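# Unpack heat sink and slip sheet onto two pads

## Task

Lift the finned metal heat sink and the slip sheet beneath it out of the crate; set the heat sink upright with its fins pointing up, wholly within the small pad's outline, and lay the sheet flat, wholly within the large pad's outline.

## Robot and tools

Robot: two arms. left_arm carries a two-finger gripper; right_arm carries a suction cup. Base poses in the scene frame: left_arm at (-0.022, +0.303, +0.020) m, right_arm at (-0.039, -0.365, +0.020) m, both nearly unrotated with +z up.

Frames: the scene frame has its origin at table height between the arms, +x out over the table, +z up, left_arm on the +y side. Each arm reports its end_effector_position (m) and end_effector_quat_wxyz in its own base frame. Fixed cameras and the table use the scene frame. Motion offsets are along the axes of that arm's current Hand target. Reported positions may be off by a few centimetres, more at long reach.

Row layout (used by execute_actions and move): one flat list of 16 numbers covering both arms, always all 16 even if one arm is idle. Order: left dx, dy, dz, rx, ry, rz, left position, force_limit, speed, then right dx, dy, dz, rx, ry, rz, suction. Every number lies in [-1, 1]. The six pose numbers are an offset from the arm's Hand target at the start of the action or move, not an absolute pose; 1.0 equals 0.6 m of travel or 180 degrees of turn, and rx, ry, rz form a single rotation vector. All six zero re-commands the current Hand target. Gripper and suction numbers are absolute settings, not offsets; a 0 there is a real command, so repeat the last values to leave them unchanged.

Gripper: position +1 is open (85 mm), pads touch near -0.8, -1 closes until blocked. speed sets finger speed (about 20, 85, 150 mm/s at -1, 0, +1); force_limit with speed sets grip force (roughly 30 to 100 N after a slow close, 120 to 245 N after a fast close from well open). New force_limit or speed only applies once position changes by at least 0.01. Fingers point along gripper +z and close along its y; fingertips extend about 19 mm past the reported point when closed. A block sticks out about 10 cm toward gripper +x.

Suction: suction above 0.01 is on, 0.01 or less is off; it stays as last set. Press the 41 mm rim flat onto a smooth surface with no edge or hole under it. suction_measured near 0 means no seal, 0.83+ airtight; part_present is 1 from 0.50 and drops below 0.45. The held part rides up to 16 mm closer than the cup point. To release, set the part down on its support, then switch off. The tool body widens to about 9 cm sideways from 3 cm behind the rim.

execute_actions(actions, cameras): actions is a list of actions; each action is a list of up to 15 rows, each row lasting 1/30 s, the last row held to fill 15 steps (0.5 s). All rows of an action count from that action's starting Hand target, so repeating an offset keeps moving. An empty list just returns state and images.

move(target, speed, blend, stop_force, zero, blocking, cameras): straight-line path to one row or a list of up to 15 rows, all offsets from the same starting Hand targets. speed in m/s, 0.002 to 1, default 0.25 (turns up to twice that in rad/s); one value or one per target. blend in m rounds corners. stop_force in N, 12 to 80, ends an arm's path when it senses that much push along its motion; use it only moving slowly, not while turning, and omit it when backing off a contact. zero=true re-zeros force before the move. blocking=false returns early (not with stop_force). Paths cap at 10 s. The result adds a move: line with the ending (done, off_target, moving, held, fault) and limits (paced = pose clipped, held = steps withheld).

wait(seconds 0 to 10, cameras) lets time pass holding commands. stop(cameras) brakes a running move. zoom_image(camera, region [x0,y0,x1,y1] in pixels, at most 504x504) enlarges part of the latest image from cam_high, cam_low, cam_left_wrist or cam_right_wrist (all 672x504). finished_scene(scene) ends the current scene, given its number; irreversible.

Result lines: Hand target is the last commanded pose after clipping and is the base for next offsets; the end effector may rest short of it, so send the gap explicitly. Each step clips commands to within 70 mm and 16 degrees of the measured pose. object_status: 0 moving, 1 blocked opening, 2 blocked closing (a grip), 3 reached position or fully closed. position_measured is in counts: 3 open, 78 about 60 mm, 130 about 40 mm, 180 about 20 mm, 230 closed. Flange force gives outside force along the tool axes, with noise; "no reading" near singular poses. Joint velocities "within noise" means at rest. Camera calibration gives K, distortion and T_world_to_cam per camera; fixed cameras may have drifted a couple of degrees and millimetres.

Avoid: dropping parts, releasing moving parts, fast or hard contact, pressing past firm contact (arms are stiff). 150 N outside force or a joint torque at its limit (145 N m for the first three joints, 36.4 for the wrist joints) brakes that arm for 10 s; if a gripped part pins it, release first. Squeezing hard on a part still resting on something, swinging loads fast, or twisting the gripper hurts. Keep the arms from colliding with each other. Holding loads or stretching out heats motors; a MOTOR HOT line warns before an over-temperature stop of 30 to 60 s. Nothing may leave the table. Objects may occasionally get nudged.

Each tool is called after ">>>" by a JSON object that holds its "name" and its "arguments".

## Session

>>> {"name": "execute_actions", "arguments": {"actions": []}}

>>> {"name": "zoom_image", "arguments": {"camera": "cam_high", "region": [240, 160, 440, 390]}}

Scene clock: 0.00 s.
left_arm: end_effector_position=(+0.4007, -0.1751, +0.3678) position_measured=3 object_status=3 end_effector_quat_wxyz=(+0.436, +0.522, -0.403, +0.612) | right_arm: end_effector_position=(+0.5877, -0.1455, +0.2983) suction_measured=0.00 part_present=0 end_effector_quat_wxyz=(-0.133, -0.023, +0.971, -0.200)
Joint positions: left_arm=[0.363 -0.067 -0.997 1.594 -1.716 0.609] | right_arm=[0.139 0.563 0.516 0.377 -1.833 -0.05]
Joint velocities: within noise
Flange force (N): no reading
Hand target: left_arm +0.4007, -0.1751, +0.3678; +0.436, +0.522, -0.403, +0.612 | right_arm +0.5877, -0.1455, +0.2983; -0.133, -0.023, +0.971, -0.200
camera_calibration:
cam_left_wrist: T_world_to_cam=[[-0.948849, -0.280053, -0.145793, 0.392258], [0.0823121, 0.226381, -0.970555, 0.379727], [0.304812, -0.932911, -0.191749, -0.0984977], [0, 0, 0, 1]] pos_world=[0.37096, -0.0679996, 0.406848]
cam_right_wrist: T_world_to_cam=[[0.0817917, -0.878332, 0.471002, -0.308099], [-0.798382, 0.225136, 0.55848, 0.378211], [-0.596571, -0.421719, -0.68283, 0.570132], [0, 0, 0, 1]] pos_world=[0.66728, -0.115327, 0.323195]

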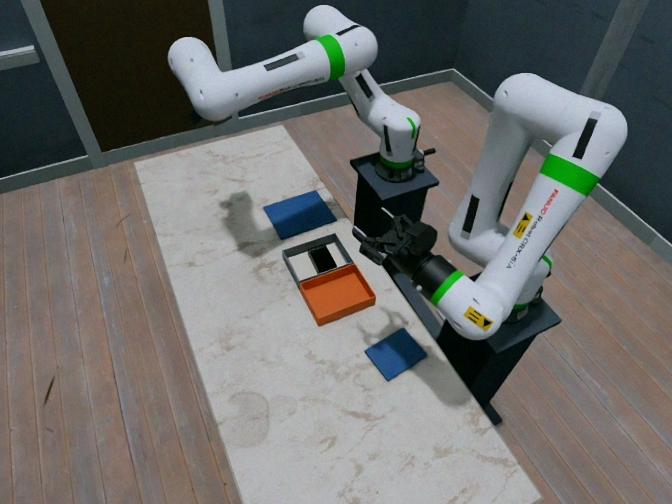

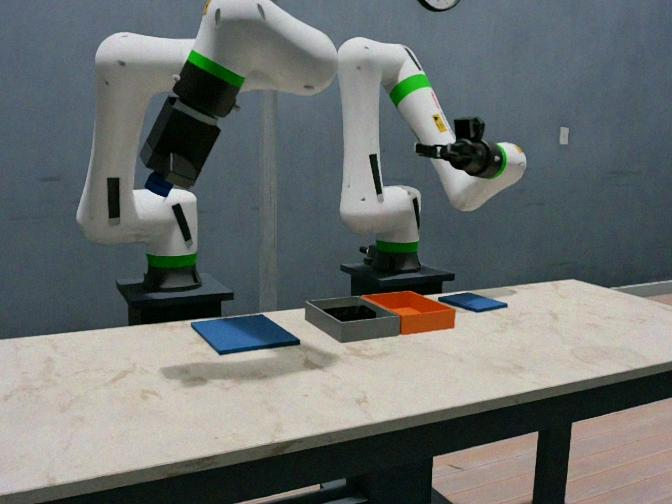

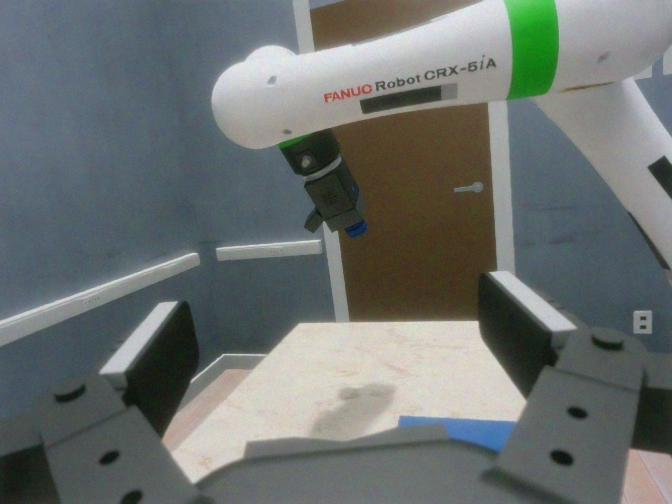

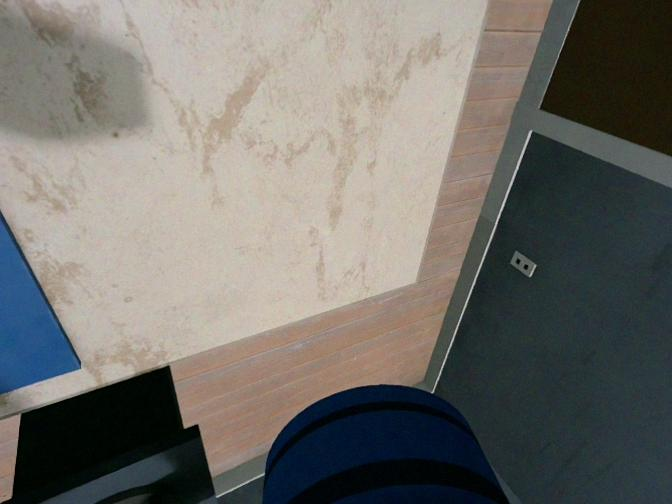

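Scaled by 2.191 from the camera's 672x504 image, which has a finer 960x720 frame.

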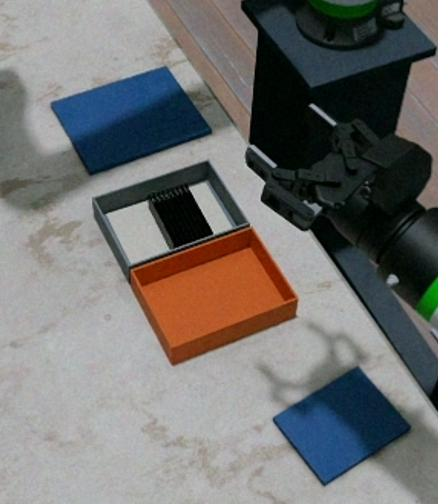

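>>> {"name": "move", "arguments": {"target": [-0.114,-0.0483,-0.6568,-0.0898,-0.5351,0.0607,0.68,-1,-1,0,0,0,0,0,0,0], "cameras": ["cam_high"]}}

>>> {"name": "move", "arguments": {"target": [0,0,0,0,0,0,0.68,-1,-1,0.3078,0.837,-0.4628,-0.1137,-0.1052,-0.0849,0]}}

>>> {"name": "zoom_image", "arguments": {"camera": "cam_right_wrist", "region": [220, 0, 520, 280]}}

Scene clock: 10.80 s.
left_arm: end_effector_position=(+0.3202, +0.1996, +0.2498) position_measured=44 object_status=3 end_effector_quat_wxyz=(+0.000, +0.707, -0.707, +0.000) | right_arm: end_effector_position=(+0.5878, -0.1455, +0.2983) suction_measured=0.00 part_present=0 end_effector_quat_wxyz=(-0.133, -0.023, +0.971, -0.200)
Joint positions: left_arm=[0.909 -0.183 -0.244 0 -1.511 0.661] | right_arm=[0.139 0.563 0.516 0.377 -1.833 -0.05]
Joint velocities: within noise
Flange force (N): left_arm=[3.3 -3.0 0.7] | right_arm=[-9.4 -2.2 -4.8]
Hand target: left_arm +0.3202, +0.1996, +0.2498; +0.000, +0.707, -0.707, +0.000 | right_arm +0.5877, -0.1455, +0.2983; -0.133, -0.023, +0.971, -0.200
Off the commanded pose: left_arm 0.000 m, 0 deg | right_arm 0.000 m, 0 deg.
move: done
Images, in order (width x height): cam_high 672x504.

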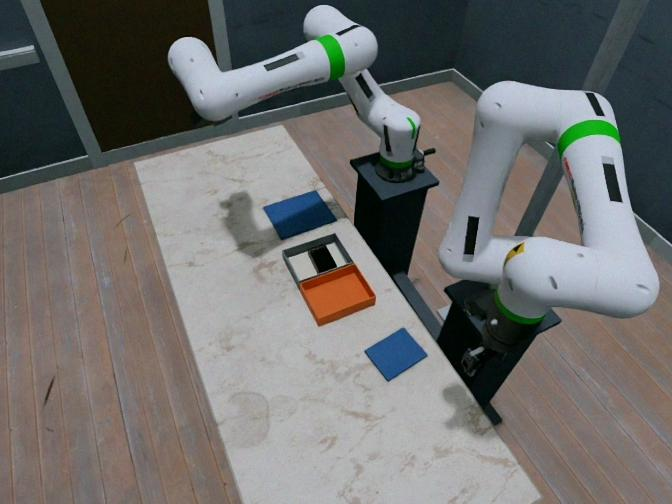

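Scene clock: 13.67 s.
left_arm: end_effector_position=(+0.3202, +0.1996, +0.2498) position_measured=44 object_status=3 end_effector_quat_wxyz=(+0.000, +0.707, -0.707, +0.000) | right_arm: end_effector_position=(+0.4297, +0.4270, +0.4018) suction_measured=0.00 part_present=0 end_effector_quat_wxyz=(+0.000, -0.159, +0.987, +0.000)
Joint positions: left_arm=[0.909 -0.183 -0.244 0 -1.511 0.661] | right_arm=[0.998 0.475 0.824 0 -1.92 -0.679]
Joint velocities: within noise
Flange force (N): left_arm=[3.3 -3.9 0.2] | right_arm=[-10.0 5.5 -5.8]
Hand target: left_arm +0.3202, +0.1996, +0.2498; +0.000, +0.707, -0.707, +0.000 | right_arm +0.4297, +0.4270, +0.4018; +0.000, -0.159, +0.987, +0.000
Off the commanded pose: left_arm 0.000 m, 0 deg | right_arm 0.000 m, 0 deg.
move: done
camera_calibration:
cam_left_wrist: T_world_to_cam=[[-0.993995, 0.106195, 0.0263797, 0.297858], [0.109068, 0.942153, 0.316941, -0.286108], [0.00880394, 0.317916, -0.948078, 0.286958], [0, 0, 0, 1]] pos_world=[0.324749, 0.146698, 0.354881]
cam_right_wrist: T_world_to_cam=[[0.274782, -0.957225, 0.0906351, 0.262528], [-0.896551, -0.22102, 0.383857, 0.368213], [-0.347405, -0.186736, -0.918934, 0.675408], [0, 0, 0, 1]] pos_world=[0.492625, 0.458804, 0.45552]

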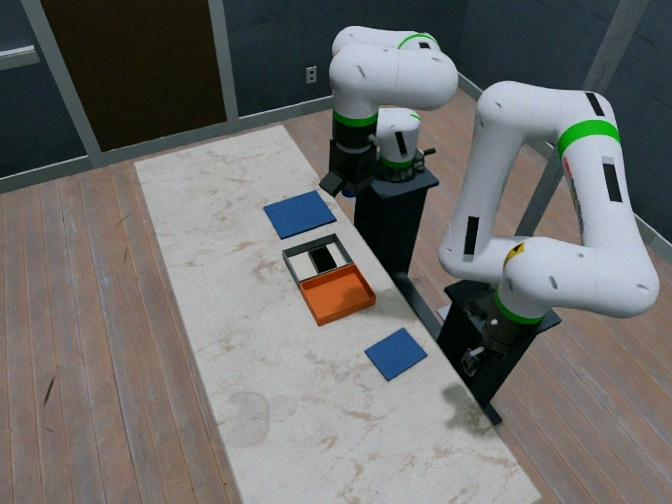

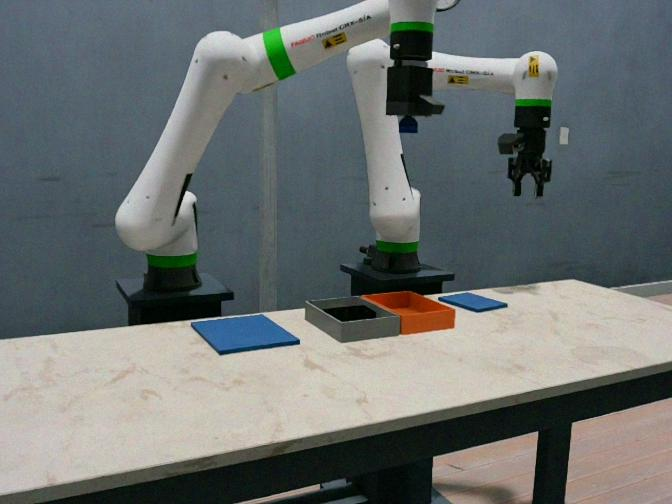

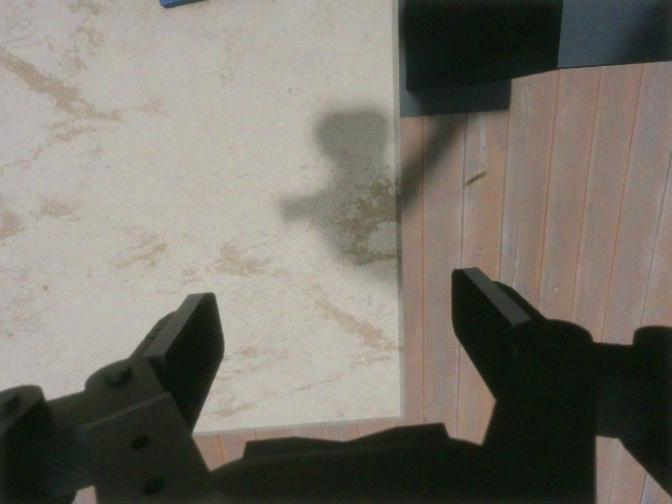

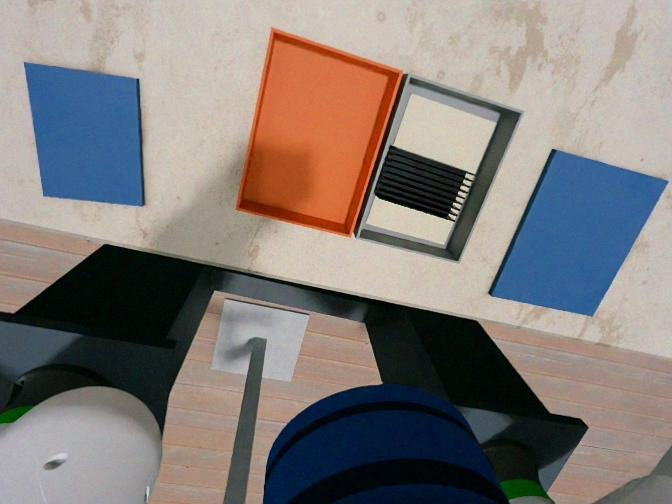

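Scaled by 1.680 from the camera's 672x504 image, which has a finer 960x720 frame.

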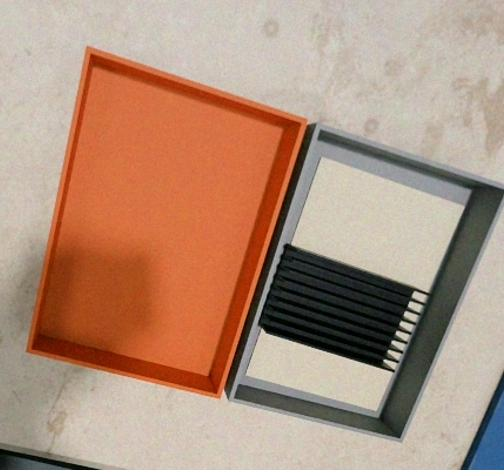

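>>> {"name": "move", "arguments": {"target": [0,0,0,0,0,0,0.68,-1,-1,0.2985,-0.791,0,0,0,0,0], "cameras": []}}

>>> {"name": "move", "arguments": {"target": [0.97,-0.155,0.2,0,0,0.011,0.68,-1,-1,0,0,0,0,0,0,0]}}

Scene clock: 39.47 s.
left_arm: end_effector_position=(+0.3202, +0.1996, +0.2498) position_measured=44 object_status=3 end_effector_quat_wxyz=(+0.000, +0.707, -0.707, +0.000) | right_arm: end_effector_position=(+0.4088, -0.0798, +0.4015) suction_measured=0.00 part_present=0 end_effector_quat_wxyz=(+0.000, -0.159, +0.987, +0.000)
Joint positions: left_arm=[0.909 -0.183 -0.244 0 -1.511 0.661] | right_arm=[0.124 -0.054 0.186 -0.001 -1.81 0.195]
Joint velocities: within noise
Flange force (N): left_arm=[3.2 -3.6 0.4] | right_arm=[-4.8 -1.7 -2.2]
Hand target: left_arm +0.3202, +0.1996, +0.2498; +0.000, +0.707, -0.707, +0.000 | right_arm +0.4088, -0.0798, +0.4015; +0.000, -0.159, +0.987, +0.000
Off the commanded pose: left_arm 0.000 m, 0 deg | right_arm 0.000 m, 0 deg.
move: done
No camera images: "cameras" was empty.

Scene clock: 42.33 s.
left_arm: end_effector_position=(+0.4131, -0.3824, +0.1302) position_measured=44 object_status=3 end_effector_quat_wxyz=(+0.000, +0.695, -0.719, +0.000) | right_arm: end_effector_position=(+0.4088, -0.0798, +0.4015) suction_measured=0.00 part_present=0 end_effector_quat_wxyz=(+0.000, -0.159, +0.987, +0.000)
Joint positions: left_arm=[-0.513 0.342 0.037 0.001 -1.267 2.049] | right_arm=[0.124 -0.054 0.186 -0.001 -1.81 0.195]
Joint velocities: within noise
Flange force (N): left_arm=[2.1 2.1 0.8] | right_arm=[-4.9 -2.2 -3.0]
Hand target: left_arm +0.4131, -0.3824, +0.1301; +0.000, +0.695, -0.719, +0.000 | right_arm +0.4088, -0.0798, +0.4015; +0.000, -0.159, +0.987, +0.000
Off the commanded pose: left_arm 0.000 m, 0 deg | right_arm 0.000 m, 0 deg.
move: done
camera_calibration:
cam_left_wrist: T_world_to_cam=[[-0.989736, 0.140474, 0.0262582, 0.466609], [0.141517, 0.93786, 0.316846, 0.275026], [0.0198821, 0.31731, -0.948114, 0.35299], [0, 0, 0, 1]] pos_world=[0.41588, -0.43549, 0.235281]
cam_right_wrist: T_world_to_cam=[[0.274814, -0.957217, 0.0906219, -0.216823], [-0.896542, -0.221054, 0.38386, 0.237609], [-0.347405, -0.186736, -0.918934, 0.573142], [0, 0, 0, 1]] pos_world=[0.471725, -0.047996, 0.45512]

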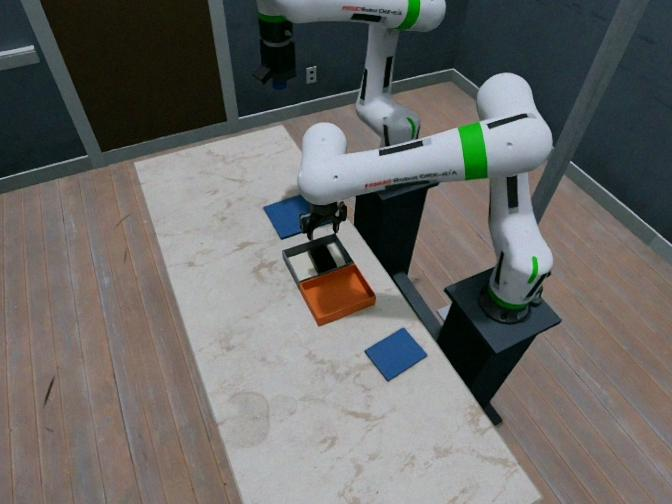

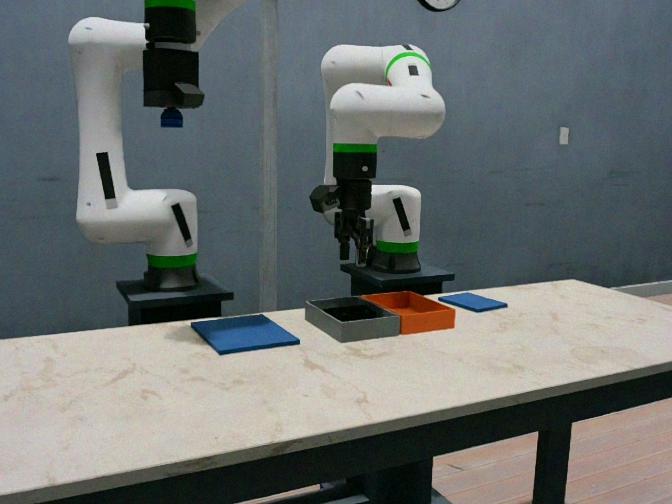

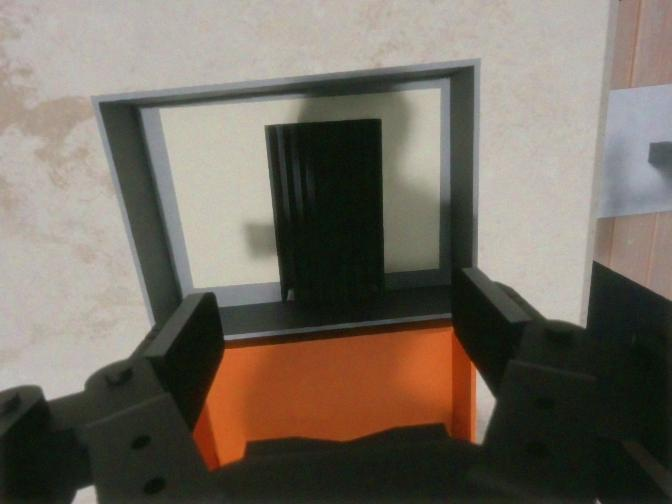

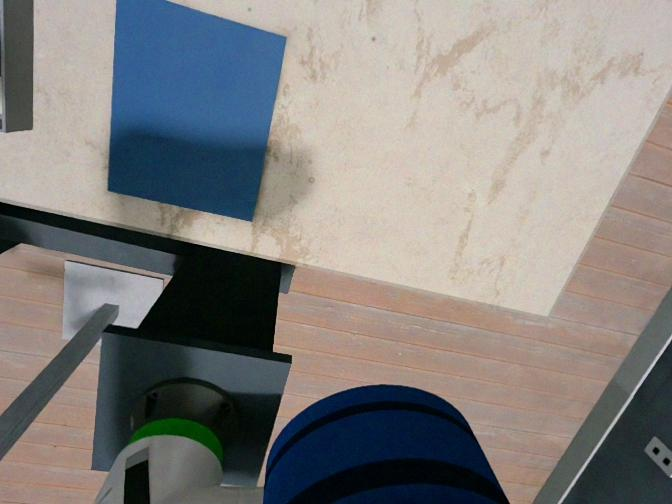

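>>> {"name": "move", "arguments": {"target": [0.0023,-0.002,0.15,0,0,0.015,0.68,-1,-1,0,0,0,0,0,0,0], "speed": 0.12, "cameras": ["cam_left_wrist","cam_high"]}}

Scene clock: 45.07 s.
left_arm: end_effector_position=(+0.4142, -0.3839, +0.0401) position_measured=44 object_status=3 end_effector_quat_wxyz=(+0.000, +0.678, -0.735, +0.000) | right_arm: end_effector_position=(+0.4088, -0.0798, +0.4015) suction_measured=0.00 part_present=0 end_effector_quat_wxyz=(+0.000, -0.159, +0.987, +0.000)
Joint positions: left_arm=[-0.515 0.432 -0.065 0.001 -1.074 2.003] | right_arm=[0.124 -0.054 0.186 -0.001 -1.81 0.195]
Joint velocities: within noise
Flange force (N): left_arm=[3.7 0.2 0.8] | right_arm=[-5.5 -2.6 -3.0]
Hand target: left_arm +0.4142, -0.3839, +0.0401; +0.000, +0.678, -0.735, +0.000 | right_arm +0.4088, -0.0798, +0.4015; +0.000, -0.159, +0.987, +0.000
Off the commanded pose: left_arm 0.000 m, 0 deg | right_arm 0.000 m, 0 deg.
move: done
camera_calibration:
cam_left_wrist: T_world_to_cam=[[-0.982001, 0.187058, 0.0261346, 0.48495], [0.185605, 0.930077, 0.317029, 0.283541], [0.0349958, 0.316174, -0.948056, 0.261322], [0, 0, 0, 1]] pos_world=[0.41445, -0.437052, 0.145183]
Images, in order (width x height): cam_high 672x504, cam_left_wrist 672x504.

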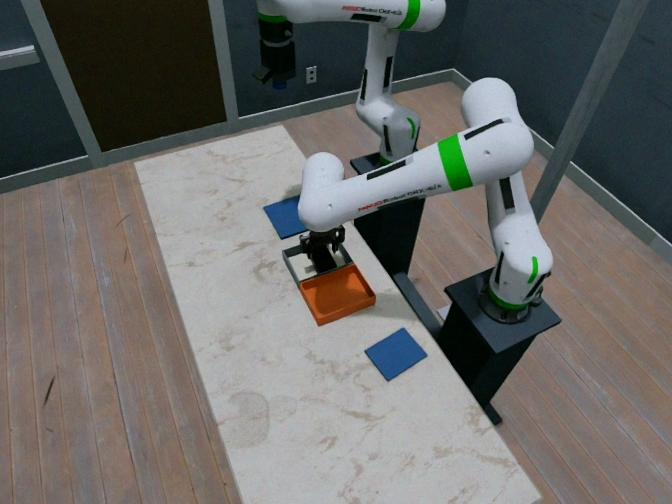

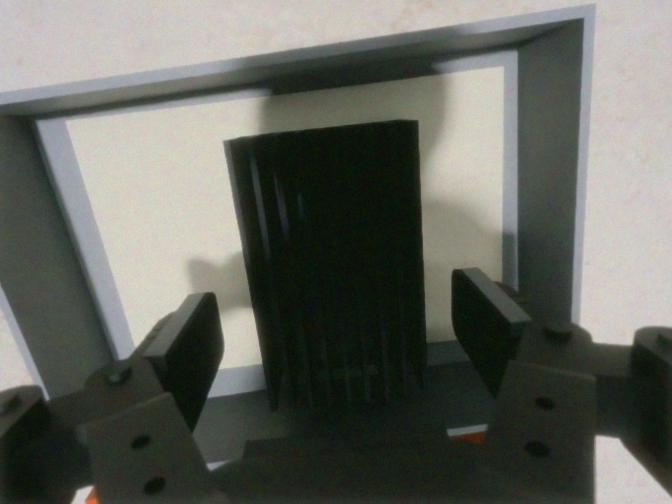

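>>> {"name": "move", "arguments": {"target": [0,0,0.0585,0,0,0,0.68,-1,-1,0,0,0,0,0,0,0], "speed": 0.04, "stop_force": 15, "cameras": ["cam_left_wrist"]}}

Scene clock: 47.57 s.
left_arm: end_effector_position=(+0.4142, -0.3839, +0.0050) position_measured=44 object_status=3 end_effector_quat_wxyz=(+0.000, +0.678, -0.735, +0.000) | right_arm: end_effector_position=(+0.4088, -0.0798, +0.4015) suction_measured=0.00 part_present=0 end_effector_quat_wxyz=(+0.000, -0.159, +0.987, +0.000)
Joint positions: left_arm=[-0.515 0.475 -0.095 0.001 -1 2.003] | right_arm=[0.124 -0.054 0.186 -0.001 -1.81 0.195]
Joint velocities: within noise
Flange force (N): left_arm=[3.5 0.5 0.4] | right_arm=[-5.0 -2.0 -2.9]
Hand target: left_arm +0.4142, -0.3839, +0.0050; +0.000, +0.678, -0.735, +0.000 | right_arm +0.4088, -0.0798, +0.4015; +0.000, -0.159, +0.987, +0.000
Off the commanded pose: left_arm 0.000 m, 0 deg | right_arm 0.000 m, 0 deg.
move: done
camera_calibration:
cam_left_wrist: T_world_to_cam=[[-0.982009, 0.186992, 0.0263003, 0.485823], [0.185599, 0.93012, 0.316906, 0.294704], [0.0347965, 0.316086, -0.948092, 0.228092], [0, 0, 0, 1]] pos_world=[0.414449, -0.437052, 0.110081]
Images, in order (width x height): cam_left_wrist 672x504.

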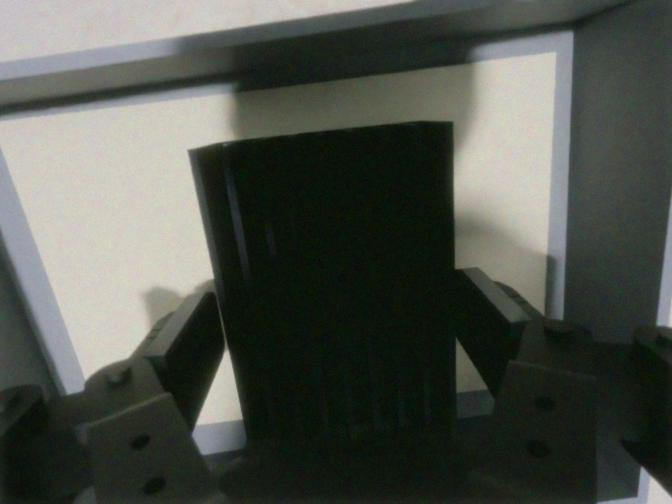

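>>> {"name": "execute_actions", "arguments": {"actions": [[[0,0,0,0,0,0,-1,-0.8,-1,0,0,0,0,0,0,0]],[[0,0,0,0,0,0,-1,-0.8,-1,0,0,0,0,0,0,0]]], "cameras": ["cam_left_wrist"]}}

>>> {"name": "move", "arguments": {"target": [[0,0,-0.03,0,0,0,-1,-0.8,-1,0,0,0,0,0,0,0],[0,0,-0.26,0,0,0,-1,-0.8,-1,0,0,0,0,0,0,0]], "speed": [0.04,0.12], "cameras": ["cam_left_wrist","cam_low"]}}

Scene clock: 50.93 s.
left_arm: end_effector_position=(+0.4142, -0.3839, +0.0050) position_measured=78 object_status=2 end_effector_quat_wxyz=(+0.000, +0.678, -0.735, +0.000) | right_arm: end_effector_position=(+0.4088, -0.0798, +0.4015) suction_measured=0.00 part_present=0 end_effector_quat_wxyz=(+0.000, -0.159, +0.987, +0.000)
Joint positions: left_arm=[-0.515 0.475 -0.095 0.001 -1 2.003] | right_arm=[0.124 -0.054 0.186 -0.001 -1.81 0.195]
Joint velocities: within noise
Flange force (N): left_arm=[1.4 1.8 -10.1] | right_arm=[-5.4 -2.1 -3.2]
Flange force at the end of the 1st action (N): left_arm=[3.1 0.9 0.7] | right_arm=[-5.2 -2.2 -3.1]
Hand target: left_arm +0.4142, -0.3839, +0.0050; +0.000, +0.678, -0.735, +0.000 | right_arm +0.4088, -0.0798, +0.4015; +0.000, -0.159, +0.987, +0.000
Off the commanded pose: left_arm 0.000 m, 0 deg | right_arm 0.000 m, 0 deg.
camera_calibration:
cam_left_wrist: T_world_to_cam=[[-0.982009, 0.186992, 0.0263003, 0.485823], [0.185599, 0.93012, 0.316906, 0.294704], [0.0347965, 0.316086, -0.948092, 0.228092], [0, 0, 0, 1]] pos_world=[0.414449, -0.437052, 0.110081]
Images, in order (width x height): cam_left_wrist 672x504.

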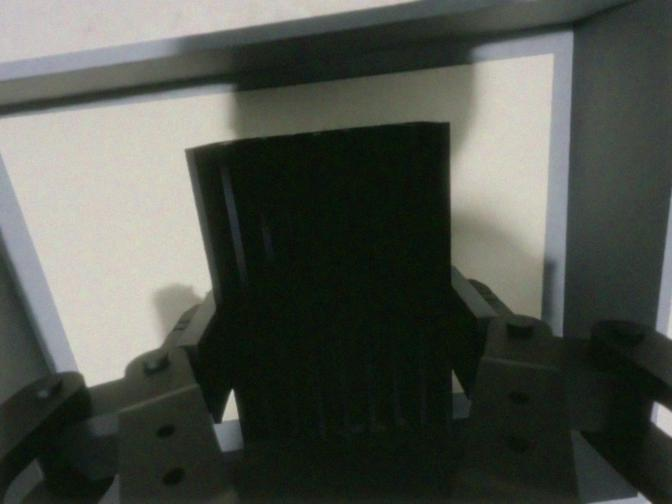

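Scene clock: 52.90 s.
left_arm: end_effector_position=(+0.4143, -0.3839, +0.1610) position_measured=78 object_status=2 end_effector_quat_wxyz=(+0.000, +0.678, -0.735, +0.000) | right_arm: end_effector_position=(+0.4088, -0.0798, +0.4015) suction_measured=0.00 part_present=0 end_effector_quat_wxyz=(+0.000, -0.159, +0.987, +0.000)
Joint positions: left_arm=[-0.515 0.326 0.091 0.001 -1.336 2.003] | right_arm=[0.124 -0.054 0.186 -0.001 -1.81 0.195]
Joint velocities: within noise
Flange force (N): left_arm=[2.9 1.4 2.9] | right_arm=[-4.8 -2.0 -2.6]
Hand target: left_arm +0.4143, -0.3838, +0.1610; +0.000, +0.678, -0.735, +0.000 | right_arm +0.4088, -0.0798, +0.4015; +0.000, -0.159, +0.987, +0.000
Off the commanded pose: left_arm 0.000 m, 0 deg | right_arm 0.000 m, 0 deg.
move: done
camera_calibration:
cam_left_wrist: T_world_to_cam=[[-0.982012, 0.18697, 0.026373, 0.481689], [0.185606, 0.930165, 0.31677, 0.245288], [0.0346954, 0.315967, -0.948136, 0.37609], [0, 0, 0, 1]] pos_world=[0.414449, -0.437052, 0.26618]
Images, in order (width x height): cam_low 672x504, cam_left_wrist 672x504.

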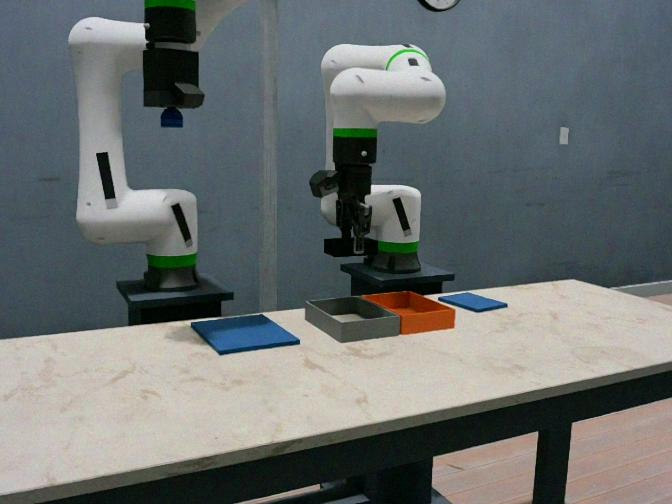

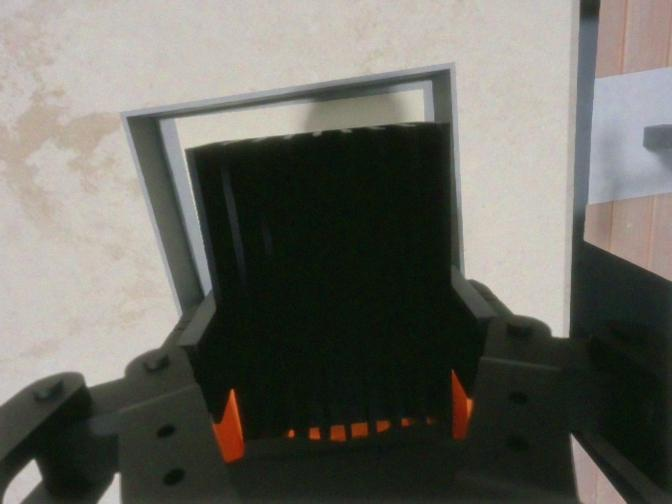

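>>> {"name": "move", "arguments": {"target": [-0.6183,0.1282,0.15,0,0,0.437,-1,-0.8,-1,0,0,0,0,0,0,0], "speed": 0.15}}

>>> {"name": "zoom_image", "arguments": {"camera": "cam_high", "region": [330, 290, 460, 400]}}

Scene clock: 58.60 s.
left_arm: end_effector_position=(+0.3679, -0.0079, +0.0708) position_measured=78 object_status=2 end_effector_quat_wxyz=(+0.000, -0.058, +0.998, +0.000) | right_arm: end_effector_position=(+0.4088, -0.0798, +0.4015) suction_measured=0.00 part_present=0 end_effector_quat_wxyz=(+0.000, -0.159, +0.987, +0.000)
Joint positions: left_arm=[0.34 -0.074 -0.587 0 -1.059 -0.224] | right_arm=[0.124 -0.054 0.186 -0.001 -1.81 0.195]
Joint velocities: within noise
Flange force (N): left_arm=[-1.0 -4.6 2.2] | right_arm=[-5.0 -2.2 -2.4]
Hand target: left_arm +0.3679, -0.0079, +0.0708; +0.000, -0.058, +0.998, +0.000 | right_arm +0.4088, -0.0798, +0.4015; +0.000, -0.159, +0.987, +0.000
Off the commanded pose: left_arm 0.000 m, 0 deg | right_arm 0.000 m, 0 deg.
move: done
camera_calibration:
cam_left_wrist: T_world_to_cam=[[-0.00974226, 0.999631, 0.0253452, 0.0170743], [0.948406, 0.00120422, 0.317056, -0.355242], [0.316908, 0.0271264, -0.948068, 0.0671764], [0, 0, 0, 1]] pos_world=[0.315792, -0.0184625, 0.175887]
cam_right_wrist: T_world_to_cam=[[0.274814, -0.957217, 0.0906219, -0.216823], [-0.896542, -0.221054, 0.38386, 0.237609], [-0.347405, -0.186736, -0.918934, 0.573142], [0, 0, 0, 1]] pos_world=[0.471725, -0.047996, 0.45512]

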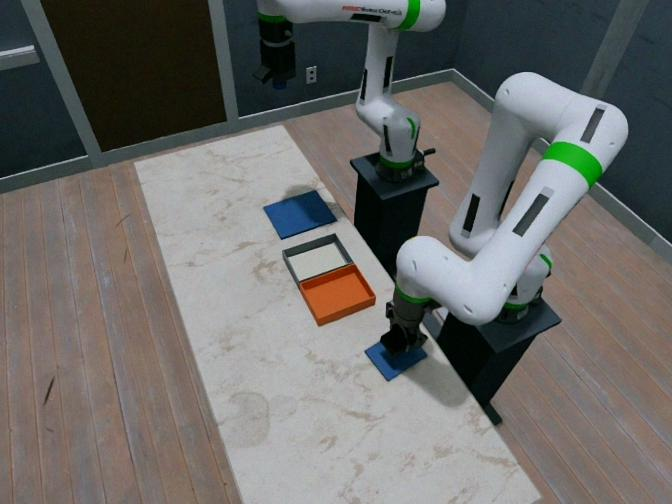

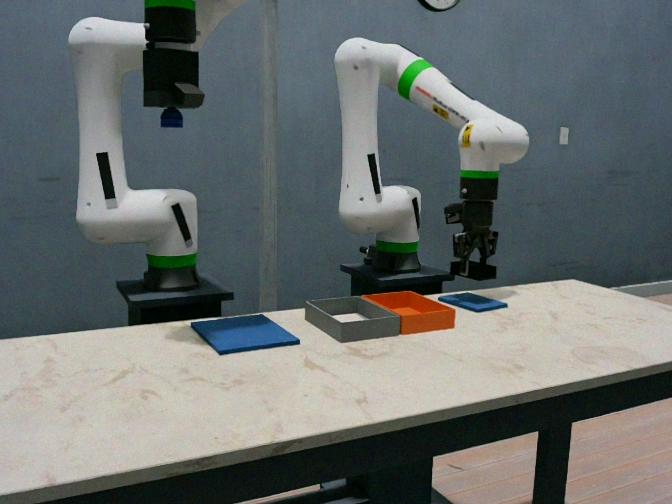

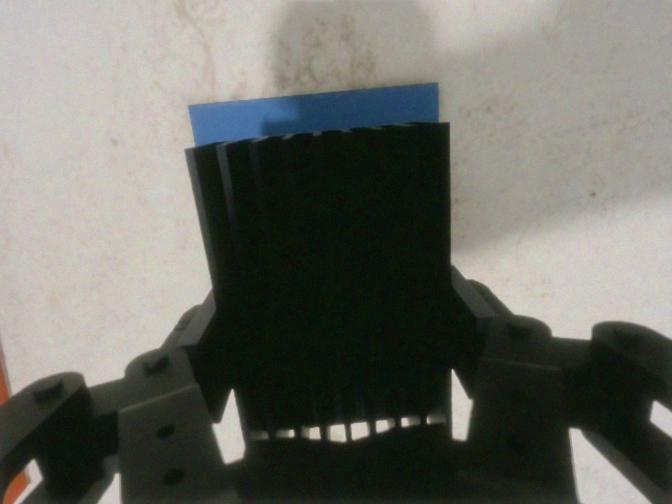

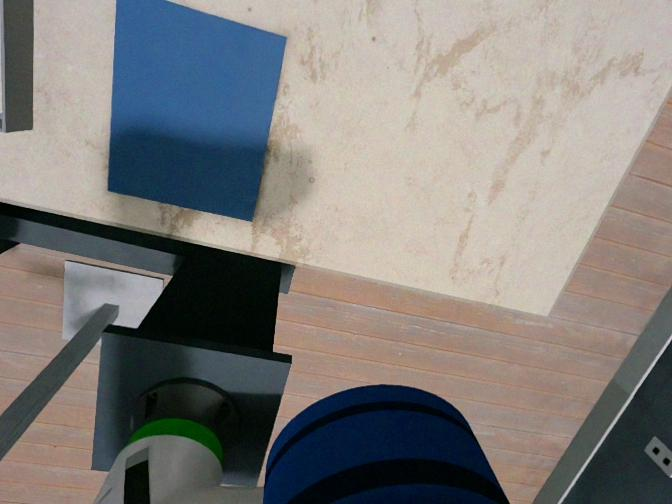

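Scaled by 3.877 from the camera's 672x504 image, which has a finer 960x720 frame.

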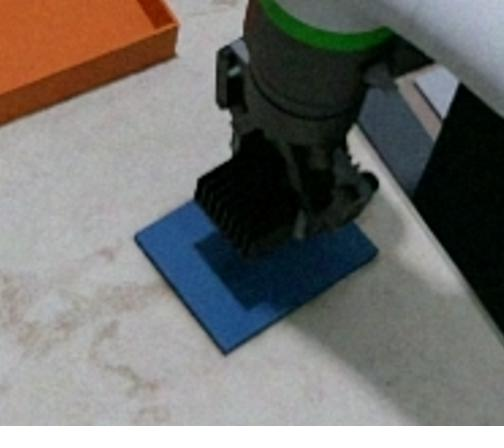

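>>> {"name": "move", "arguments": {"target": [-0.0125,-0.003,0.09,0,0,0.005,-1,-0.8,-1,0,0,0,0,0,0,0], "speed": 0.06, "cameras": ["cam_left_wrist"]}}

>>> {"name": "move", "arguments": {"target": [0,0,0.03,0,0,0,-1,-0.8,-1,0,0,0,0,0,0,0], "speed": 0.01, "stop_force": 12, "cameras": ["cam_left_wrist","cam_high"]}}

Scene clock: 61.80 s.
left_arm: end_effector_position=(+0.3755, -0.0088, +0.0168) position_measured=78 object_status=2 end_effector_quat_wxyz=(+0.000, -0.050, +0.999, +0.000) | right_arm: end_effector_position=(+0.4088, -0.0798, +0.4015) suction_measured=0.00 part_present=0 end_effector_quat_wxyz=(+0.000, -0.159, +0.987, +0.000)
Joint positions: left_arm=[0.33 0.035 -0.631 0.001 -0.906 -0.23] | right_arm=[0.124 -0.054 0.186 -0.001 -1.81 0.195]
Joint velocities: within noise
Flange force (N): left_arm=[-1.5 -4.8 3.2] | right_arm=[-5.0 -2.1 -2.7]
Hand target: left_arm +0.3755, -0.0088, +0.0168; +0.000, -0.050, +0.999, +0.000 | right_arm +0.4088, -0.0798, +0.4015; +0.000, -0.159, +0.987, +0.000
Off the commanded pose: left_arm 0.000 m, 0 deg | right_arm 0.000 m, 0 deg.
move: done
camera_calibration:
cam_left_wrist: T_world_to_cam=[[0.00594036, 0.999662, 0.0253086, 0.0135214], [0.948281, -0.0136641, 0.317138, -0.345407], [0.317377, 0.0221157, -0.948042, 0.0133832], [0, 0, 0, 1]] pos_world=[0.323215, -0.0185324, 0.121887]
Images, in order (width x height): cam_left_wrist 672x504.

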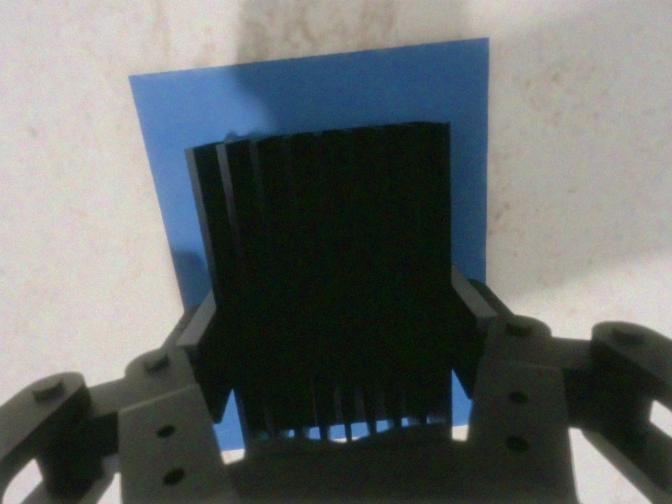

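Scene clock: 63.10 s.
left_arm: end_effector_position=(+0.3756, -0.0088, +0.0095) position_measured=78 object_status=2 end_effector_quat_wxyz=(+0.000, -0.050, +0.999, +0.000) | right_arm: end_effector_position=(+0.4088, -0.0798, +0.4015) suction_measured=0.00 part_present=0 end_effector_quat_wxyz=(+0.000, -0.159, +0.987, +0.000)
Joint positions: left_arm=[0.33 0.049 -0.638 0.001 -0.884 -0.23] | right_arm=[0.124 -0.054 0.186 -0.001 -1.81 0.195]
Joint velocities: within noise
Flange force (N): left_arm=[2.8 -4.1 -21.6] | right_arm=[-4.6 -1.7 -2.5]
Hand target: left_arm +0.3755, -0.0088, +0.0096; +0.000, -0.050, +0.999, +0.000 (not the last commanded pose) | right_arm +0.4088, -0.0798, +0.4015; +0.000, -0.159, +0.987, +0.000
Off the commanded pose: left_arm 0.011 m, 0 deg | right_arm 0.000 m, 0 deg.
move: contact (left_arm)
camera_calibration:
cam_left_wrist: T_world_to_cam=[[0.00590522, 0.99966, 0.0254064, 0.0137053], [0.948241, -0.0136646, 0.317256, -0.343188], [0.317495, 0.022218, -0.947999, 0.00638935], [0, 0, 0, 1]] pos_world=[0.323315, -0.0185321, 0.114587]
Images, in order (width x height): cam_high 672x504, cam_left_wrist 672x504.

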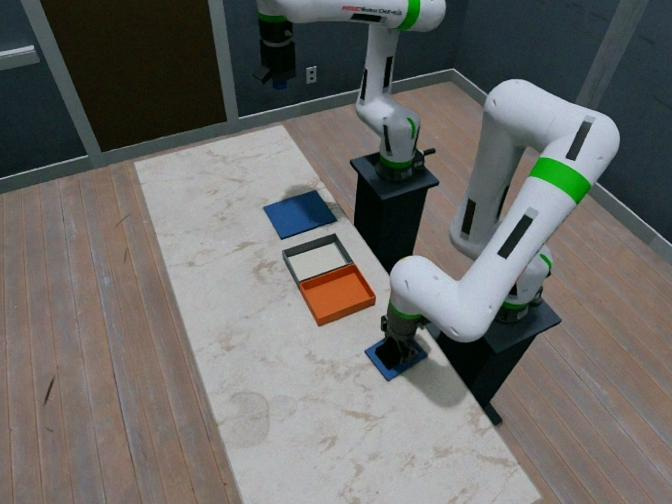

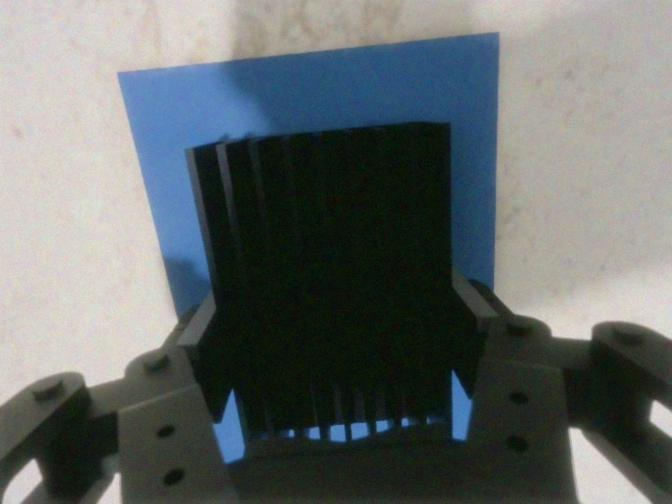

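>>> {"name": "execute_actions", "arguments": {"actions": [[[0,0,0,0,0,0,0.8,-0.8,-1,0,0,0,0,0,0,0]],[[0,0,0,0,0,0,0.8,-0.8,-1,0,0,0,0,0,0,0]]], "cameras": []}}

>>> {"name": "move", "arguments": {"target": [[0,0,-0.15,0,0,0,0.8,-0.8,-1,0,0,0,0,0,0,0],[0,0,-0.35,0,0,0,0.8,-0.8,-1,0,0,0,0,0,0,0],[0.057,0.357,-0.38,0,0,0,0.8,-0.8,-1,0,0,0,0,0,0,0]], "speed": [0.06,0.25,0.25], "blend": 0.02, "cameras": ["cam_high"]}}

Scene clock: 65.80 s.
left_arm: end_effector_position=(+0.3755, -0.0088, +0.0095) position_measured=28 object_status=0 end_effector_quat_wxyz=(+0.000, -0.050, +0.999, +0.000) | right_arm: end_effector_position=(+0.4088, -0.0798, +0.4015) suction_measured=0.00 part_present=0 end_effector_quat_wxyz=(+0.000, -0.159, +0.987, +0.000)
Joint positions: left_arm=[0.33 0.049 -0.638 0.001 -0.884 -0.23] | right_arm=[0.124 -0.054 0.186 -0.001 -1.81 0.195]
Joint velocities: within noise
Flange force (N): left_arm=[-1.8 -5.1 0.3] | right_arm=[-5.0 -2.2 -2.5]
Flange force at the end of the 1st action (N): left_arm=[-1.2 -4.7 0.7] | right_arm=[-4.8 -1.8 -3.1]
Hand target: left_arm +0.3755, -0.0088, +0.0096; +0.000, -0.050, +0.999, +0.000 | right_arm +0.4088, -0.0798, +0.4015; +0.000, -0.159, +0.987, +0.000
Off the commanded pose: left_arm 0.000 m, 0 deg | right_arm 0.000 m, 0 deg.
No camera images: "cameras" was empty.

Scene clock: 69.10 s.
left_arm: end_effector_position=(+0.3201, +0.2010, +0.2375) position_measured=28 object_status=3 end_effector_quat_wxyz=(+0.000, -0.050, +0.999, +0.000) | right_arm: end_effector_position=(+0.4088, -0.0798, +0.4015) suction_measured=0.00 part_present=0 end_effector_quat_wxyz=(+0.000, -0.159, +0.987, +0.000)
Joint positions: left_arm=[0.912 -0.179 -0.269 0 -1.482 -0.811] | right_arm=[0.124 -0.054 0.186 -0.001 -1.81 0.195]
Joint velocities: within noise
Flange force (N): left_arm=[-4.8 -3.9 0.6] | right_arm=[-5.1 -2.1 -3.5]
Hand target: left_arm +0.3201, +0.2010, +0.2375; +0.000, -0.050, +0.999, +0.000 | right_arm +0.4088, -0.0798, +0.4015; +0.000, -0.159, +0.987, +0.000
Off the commanded pose: left_arm 0.000 m, 0 deg | right_arm 0.000 m, 0 deg.
move: done
Images, in order (width x height): cam_high 672x504.

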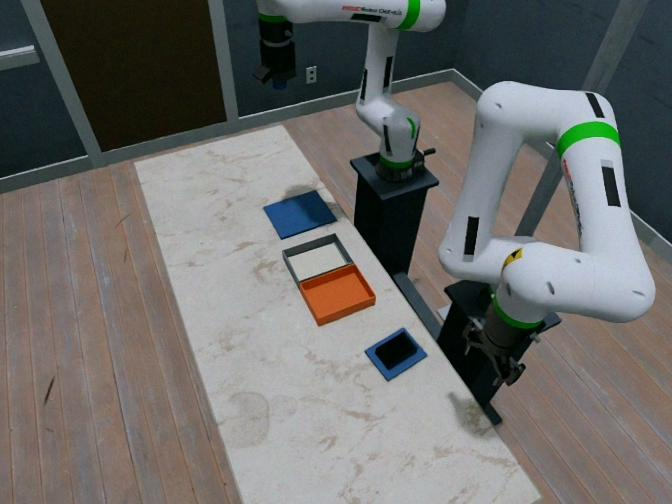

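>>> {"name": "move", "arguments": {"target": [0,0,0,0,0,0,0.8,-0.8,-1,-0.1484,0.3893,0,0,0,0.1017,0], "cameras": ["cam_right_wrist"]}}

>>> {"name": "zoom_image", "arguments": {"camera": "cam_right_wrist", "region": [80, 0, 584, 300]}}

Scene clock: 71.73 s.
left_arm: end_effector_position=(+0.3201, +0.2010, +0.2375) position_measured=28 object_status=3 end_effector_quat_wxyz=(+0.000, -0.050, +0.999, +0.000) | right_arm: end_effector_position=(+0.4199, +0.1699, +0.4017) suction_measured=0.00 part_present=0 end_effector_quat_wxyz=(+0.000, +0.000, +1.000, +0.000)
Joint positions: left_arm=[0.912 -0.179 -0.269 0 -1.482 -0.811] | right_arm=[0.675 0.039 0.279 0 -1.81 -0.675]
Joint velocities: within noise
Flange force (N): left_arm=[-3.6 -3.3 0.4] | right_arm=[-3.9 2.8 -2.2]
Hand target: left_arm +0.3201, +0.2010, +0.2375; +0.000, -0.050, +0.999, +0.000 | right_arm +0.4199, +0.1699, +0.4017; +0.000, +0.000, +1.000, +0.000
Off the commanded pose: left_arm 0.000 m, 0 deg | right_arm 0.000 m, 0 deg.
move: done
camera_calibration:
cam_right_wrist: T_world_to_cam=[[-0.0398122, -0.995098, 0.0905291, 0.157727], [-0.920506, 0.0717697, 0.384081, 0.262957], [-0.388696, -0.0680414, -0.91885, 0.620988], [0, 0, 0, 1]] pos_world=[0.489708, 0.180335, 0.45532]
Images, in order (width x height): cam_right_wrist 672x504.

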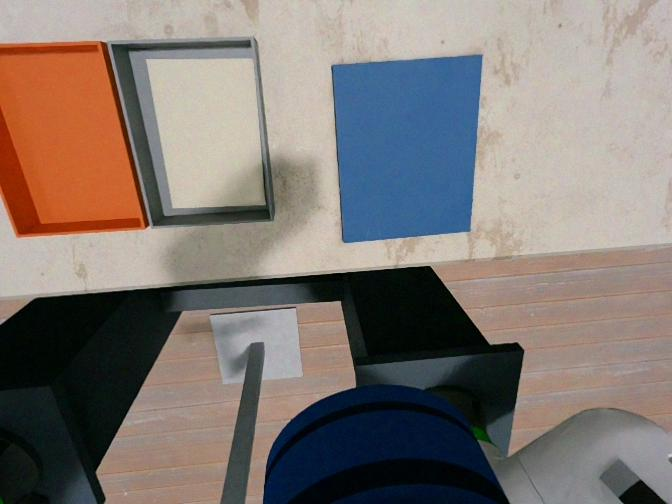

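Scaled by 1.000.

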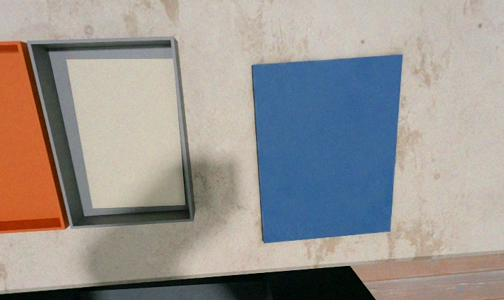

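>>> {"name": "move", "arguments": {"target": [0,0,0,0,0,0,0.8,-0.8,-1,-0.0368,0.1902,0.5,0,0,0.009,0], "cameras": ["cam_right_wrist","cam_low"]}}

Scene clock: 76.30 s.
left_arm: end_effector_position=(+0.3201, +0.2010, +0.2375) position_measured=28 object_status=3 end_effector_quat_wxyz=(+0.000, -0.050, +0.999, +0.000) | right_arm: end_effector_position=(+0.4420, +0.2842, +0.1017) suction_measured=0.00 part_present=0 end_effector_quat_wxyz=(+0.000, +0.014, +1.000, +0.000)
Joint positions: left_arm=[0.912 -0.179 -0.269 0 -1.482 -0.811] | right_arm=[0.821 0.294 -0.14 0 -1.137 -0.849]
Joint velocities: within noise
Flange force (N): left_arm=[-3.4 -3.0 0.4] | right_arm=[-4.3 3.6 2.5]
Hand target: left_arm +0.3201, +0.2010, +0.2375; +0.000, -0.050, +0.999, +0.000 | right_arm +0.4421, +0.2842, +0.1017; +0.000, +0.014, +1.000, +0.000
Off the commanded pose: left_arm 0.000 m, 0 deg | right_arm 0.000 m, 0 deg.
move: done
camera_calibration:
cam_right_wrist: T_world_to_cam=[[-0.0678699, -0.99357, 0.0906261, 0.311361], [-0.918104, 0.0977495, 0.384098, 0.381828], [-0.390486, -0.0571355, -0.918834, 0.359473], [0, 0, 0, 1]] pos_world=[0.512059, 0.292574, 0.155419]
Images, in order (width x height): cam_low 672x504, cam_right_wrist 672x504.

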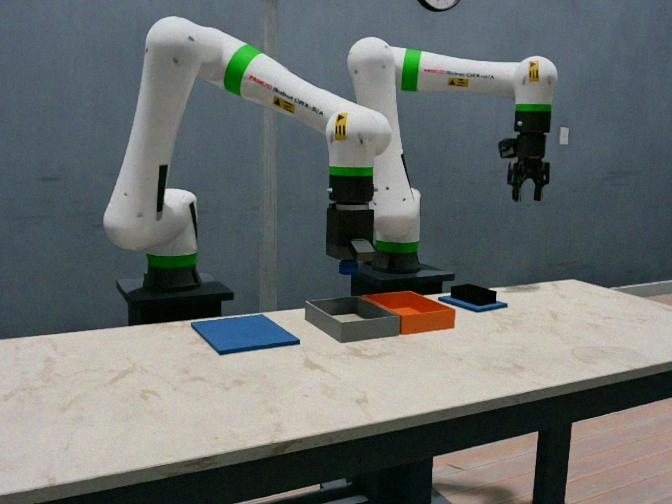

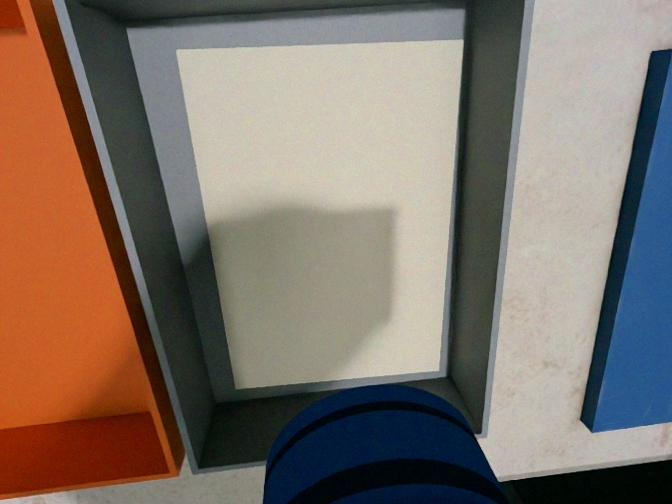

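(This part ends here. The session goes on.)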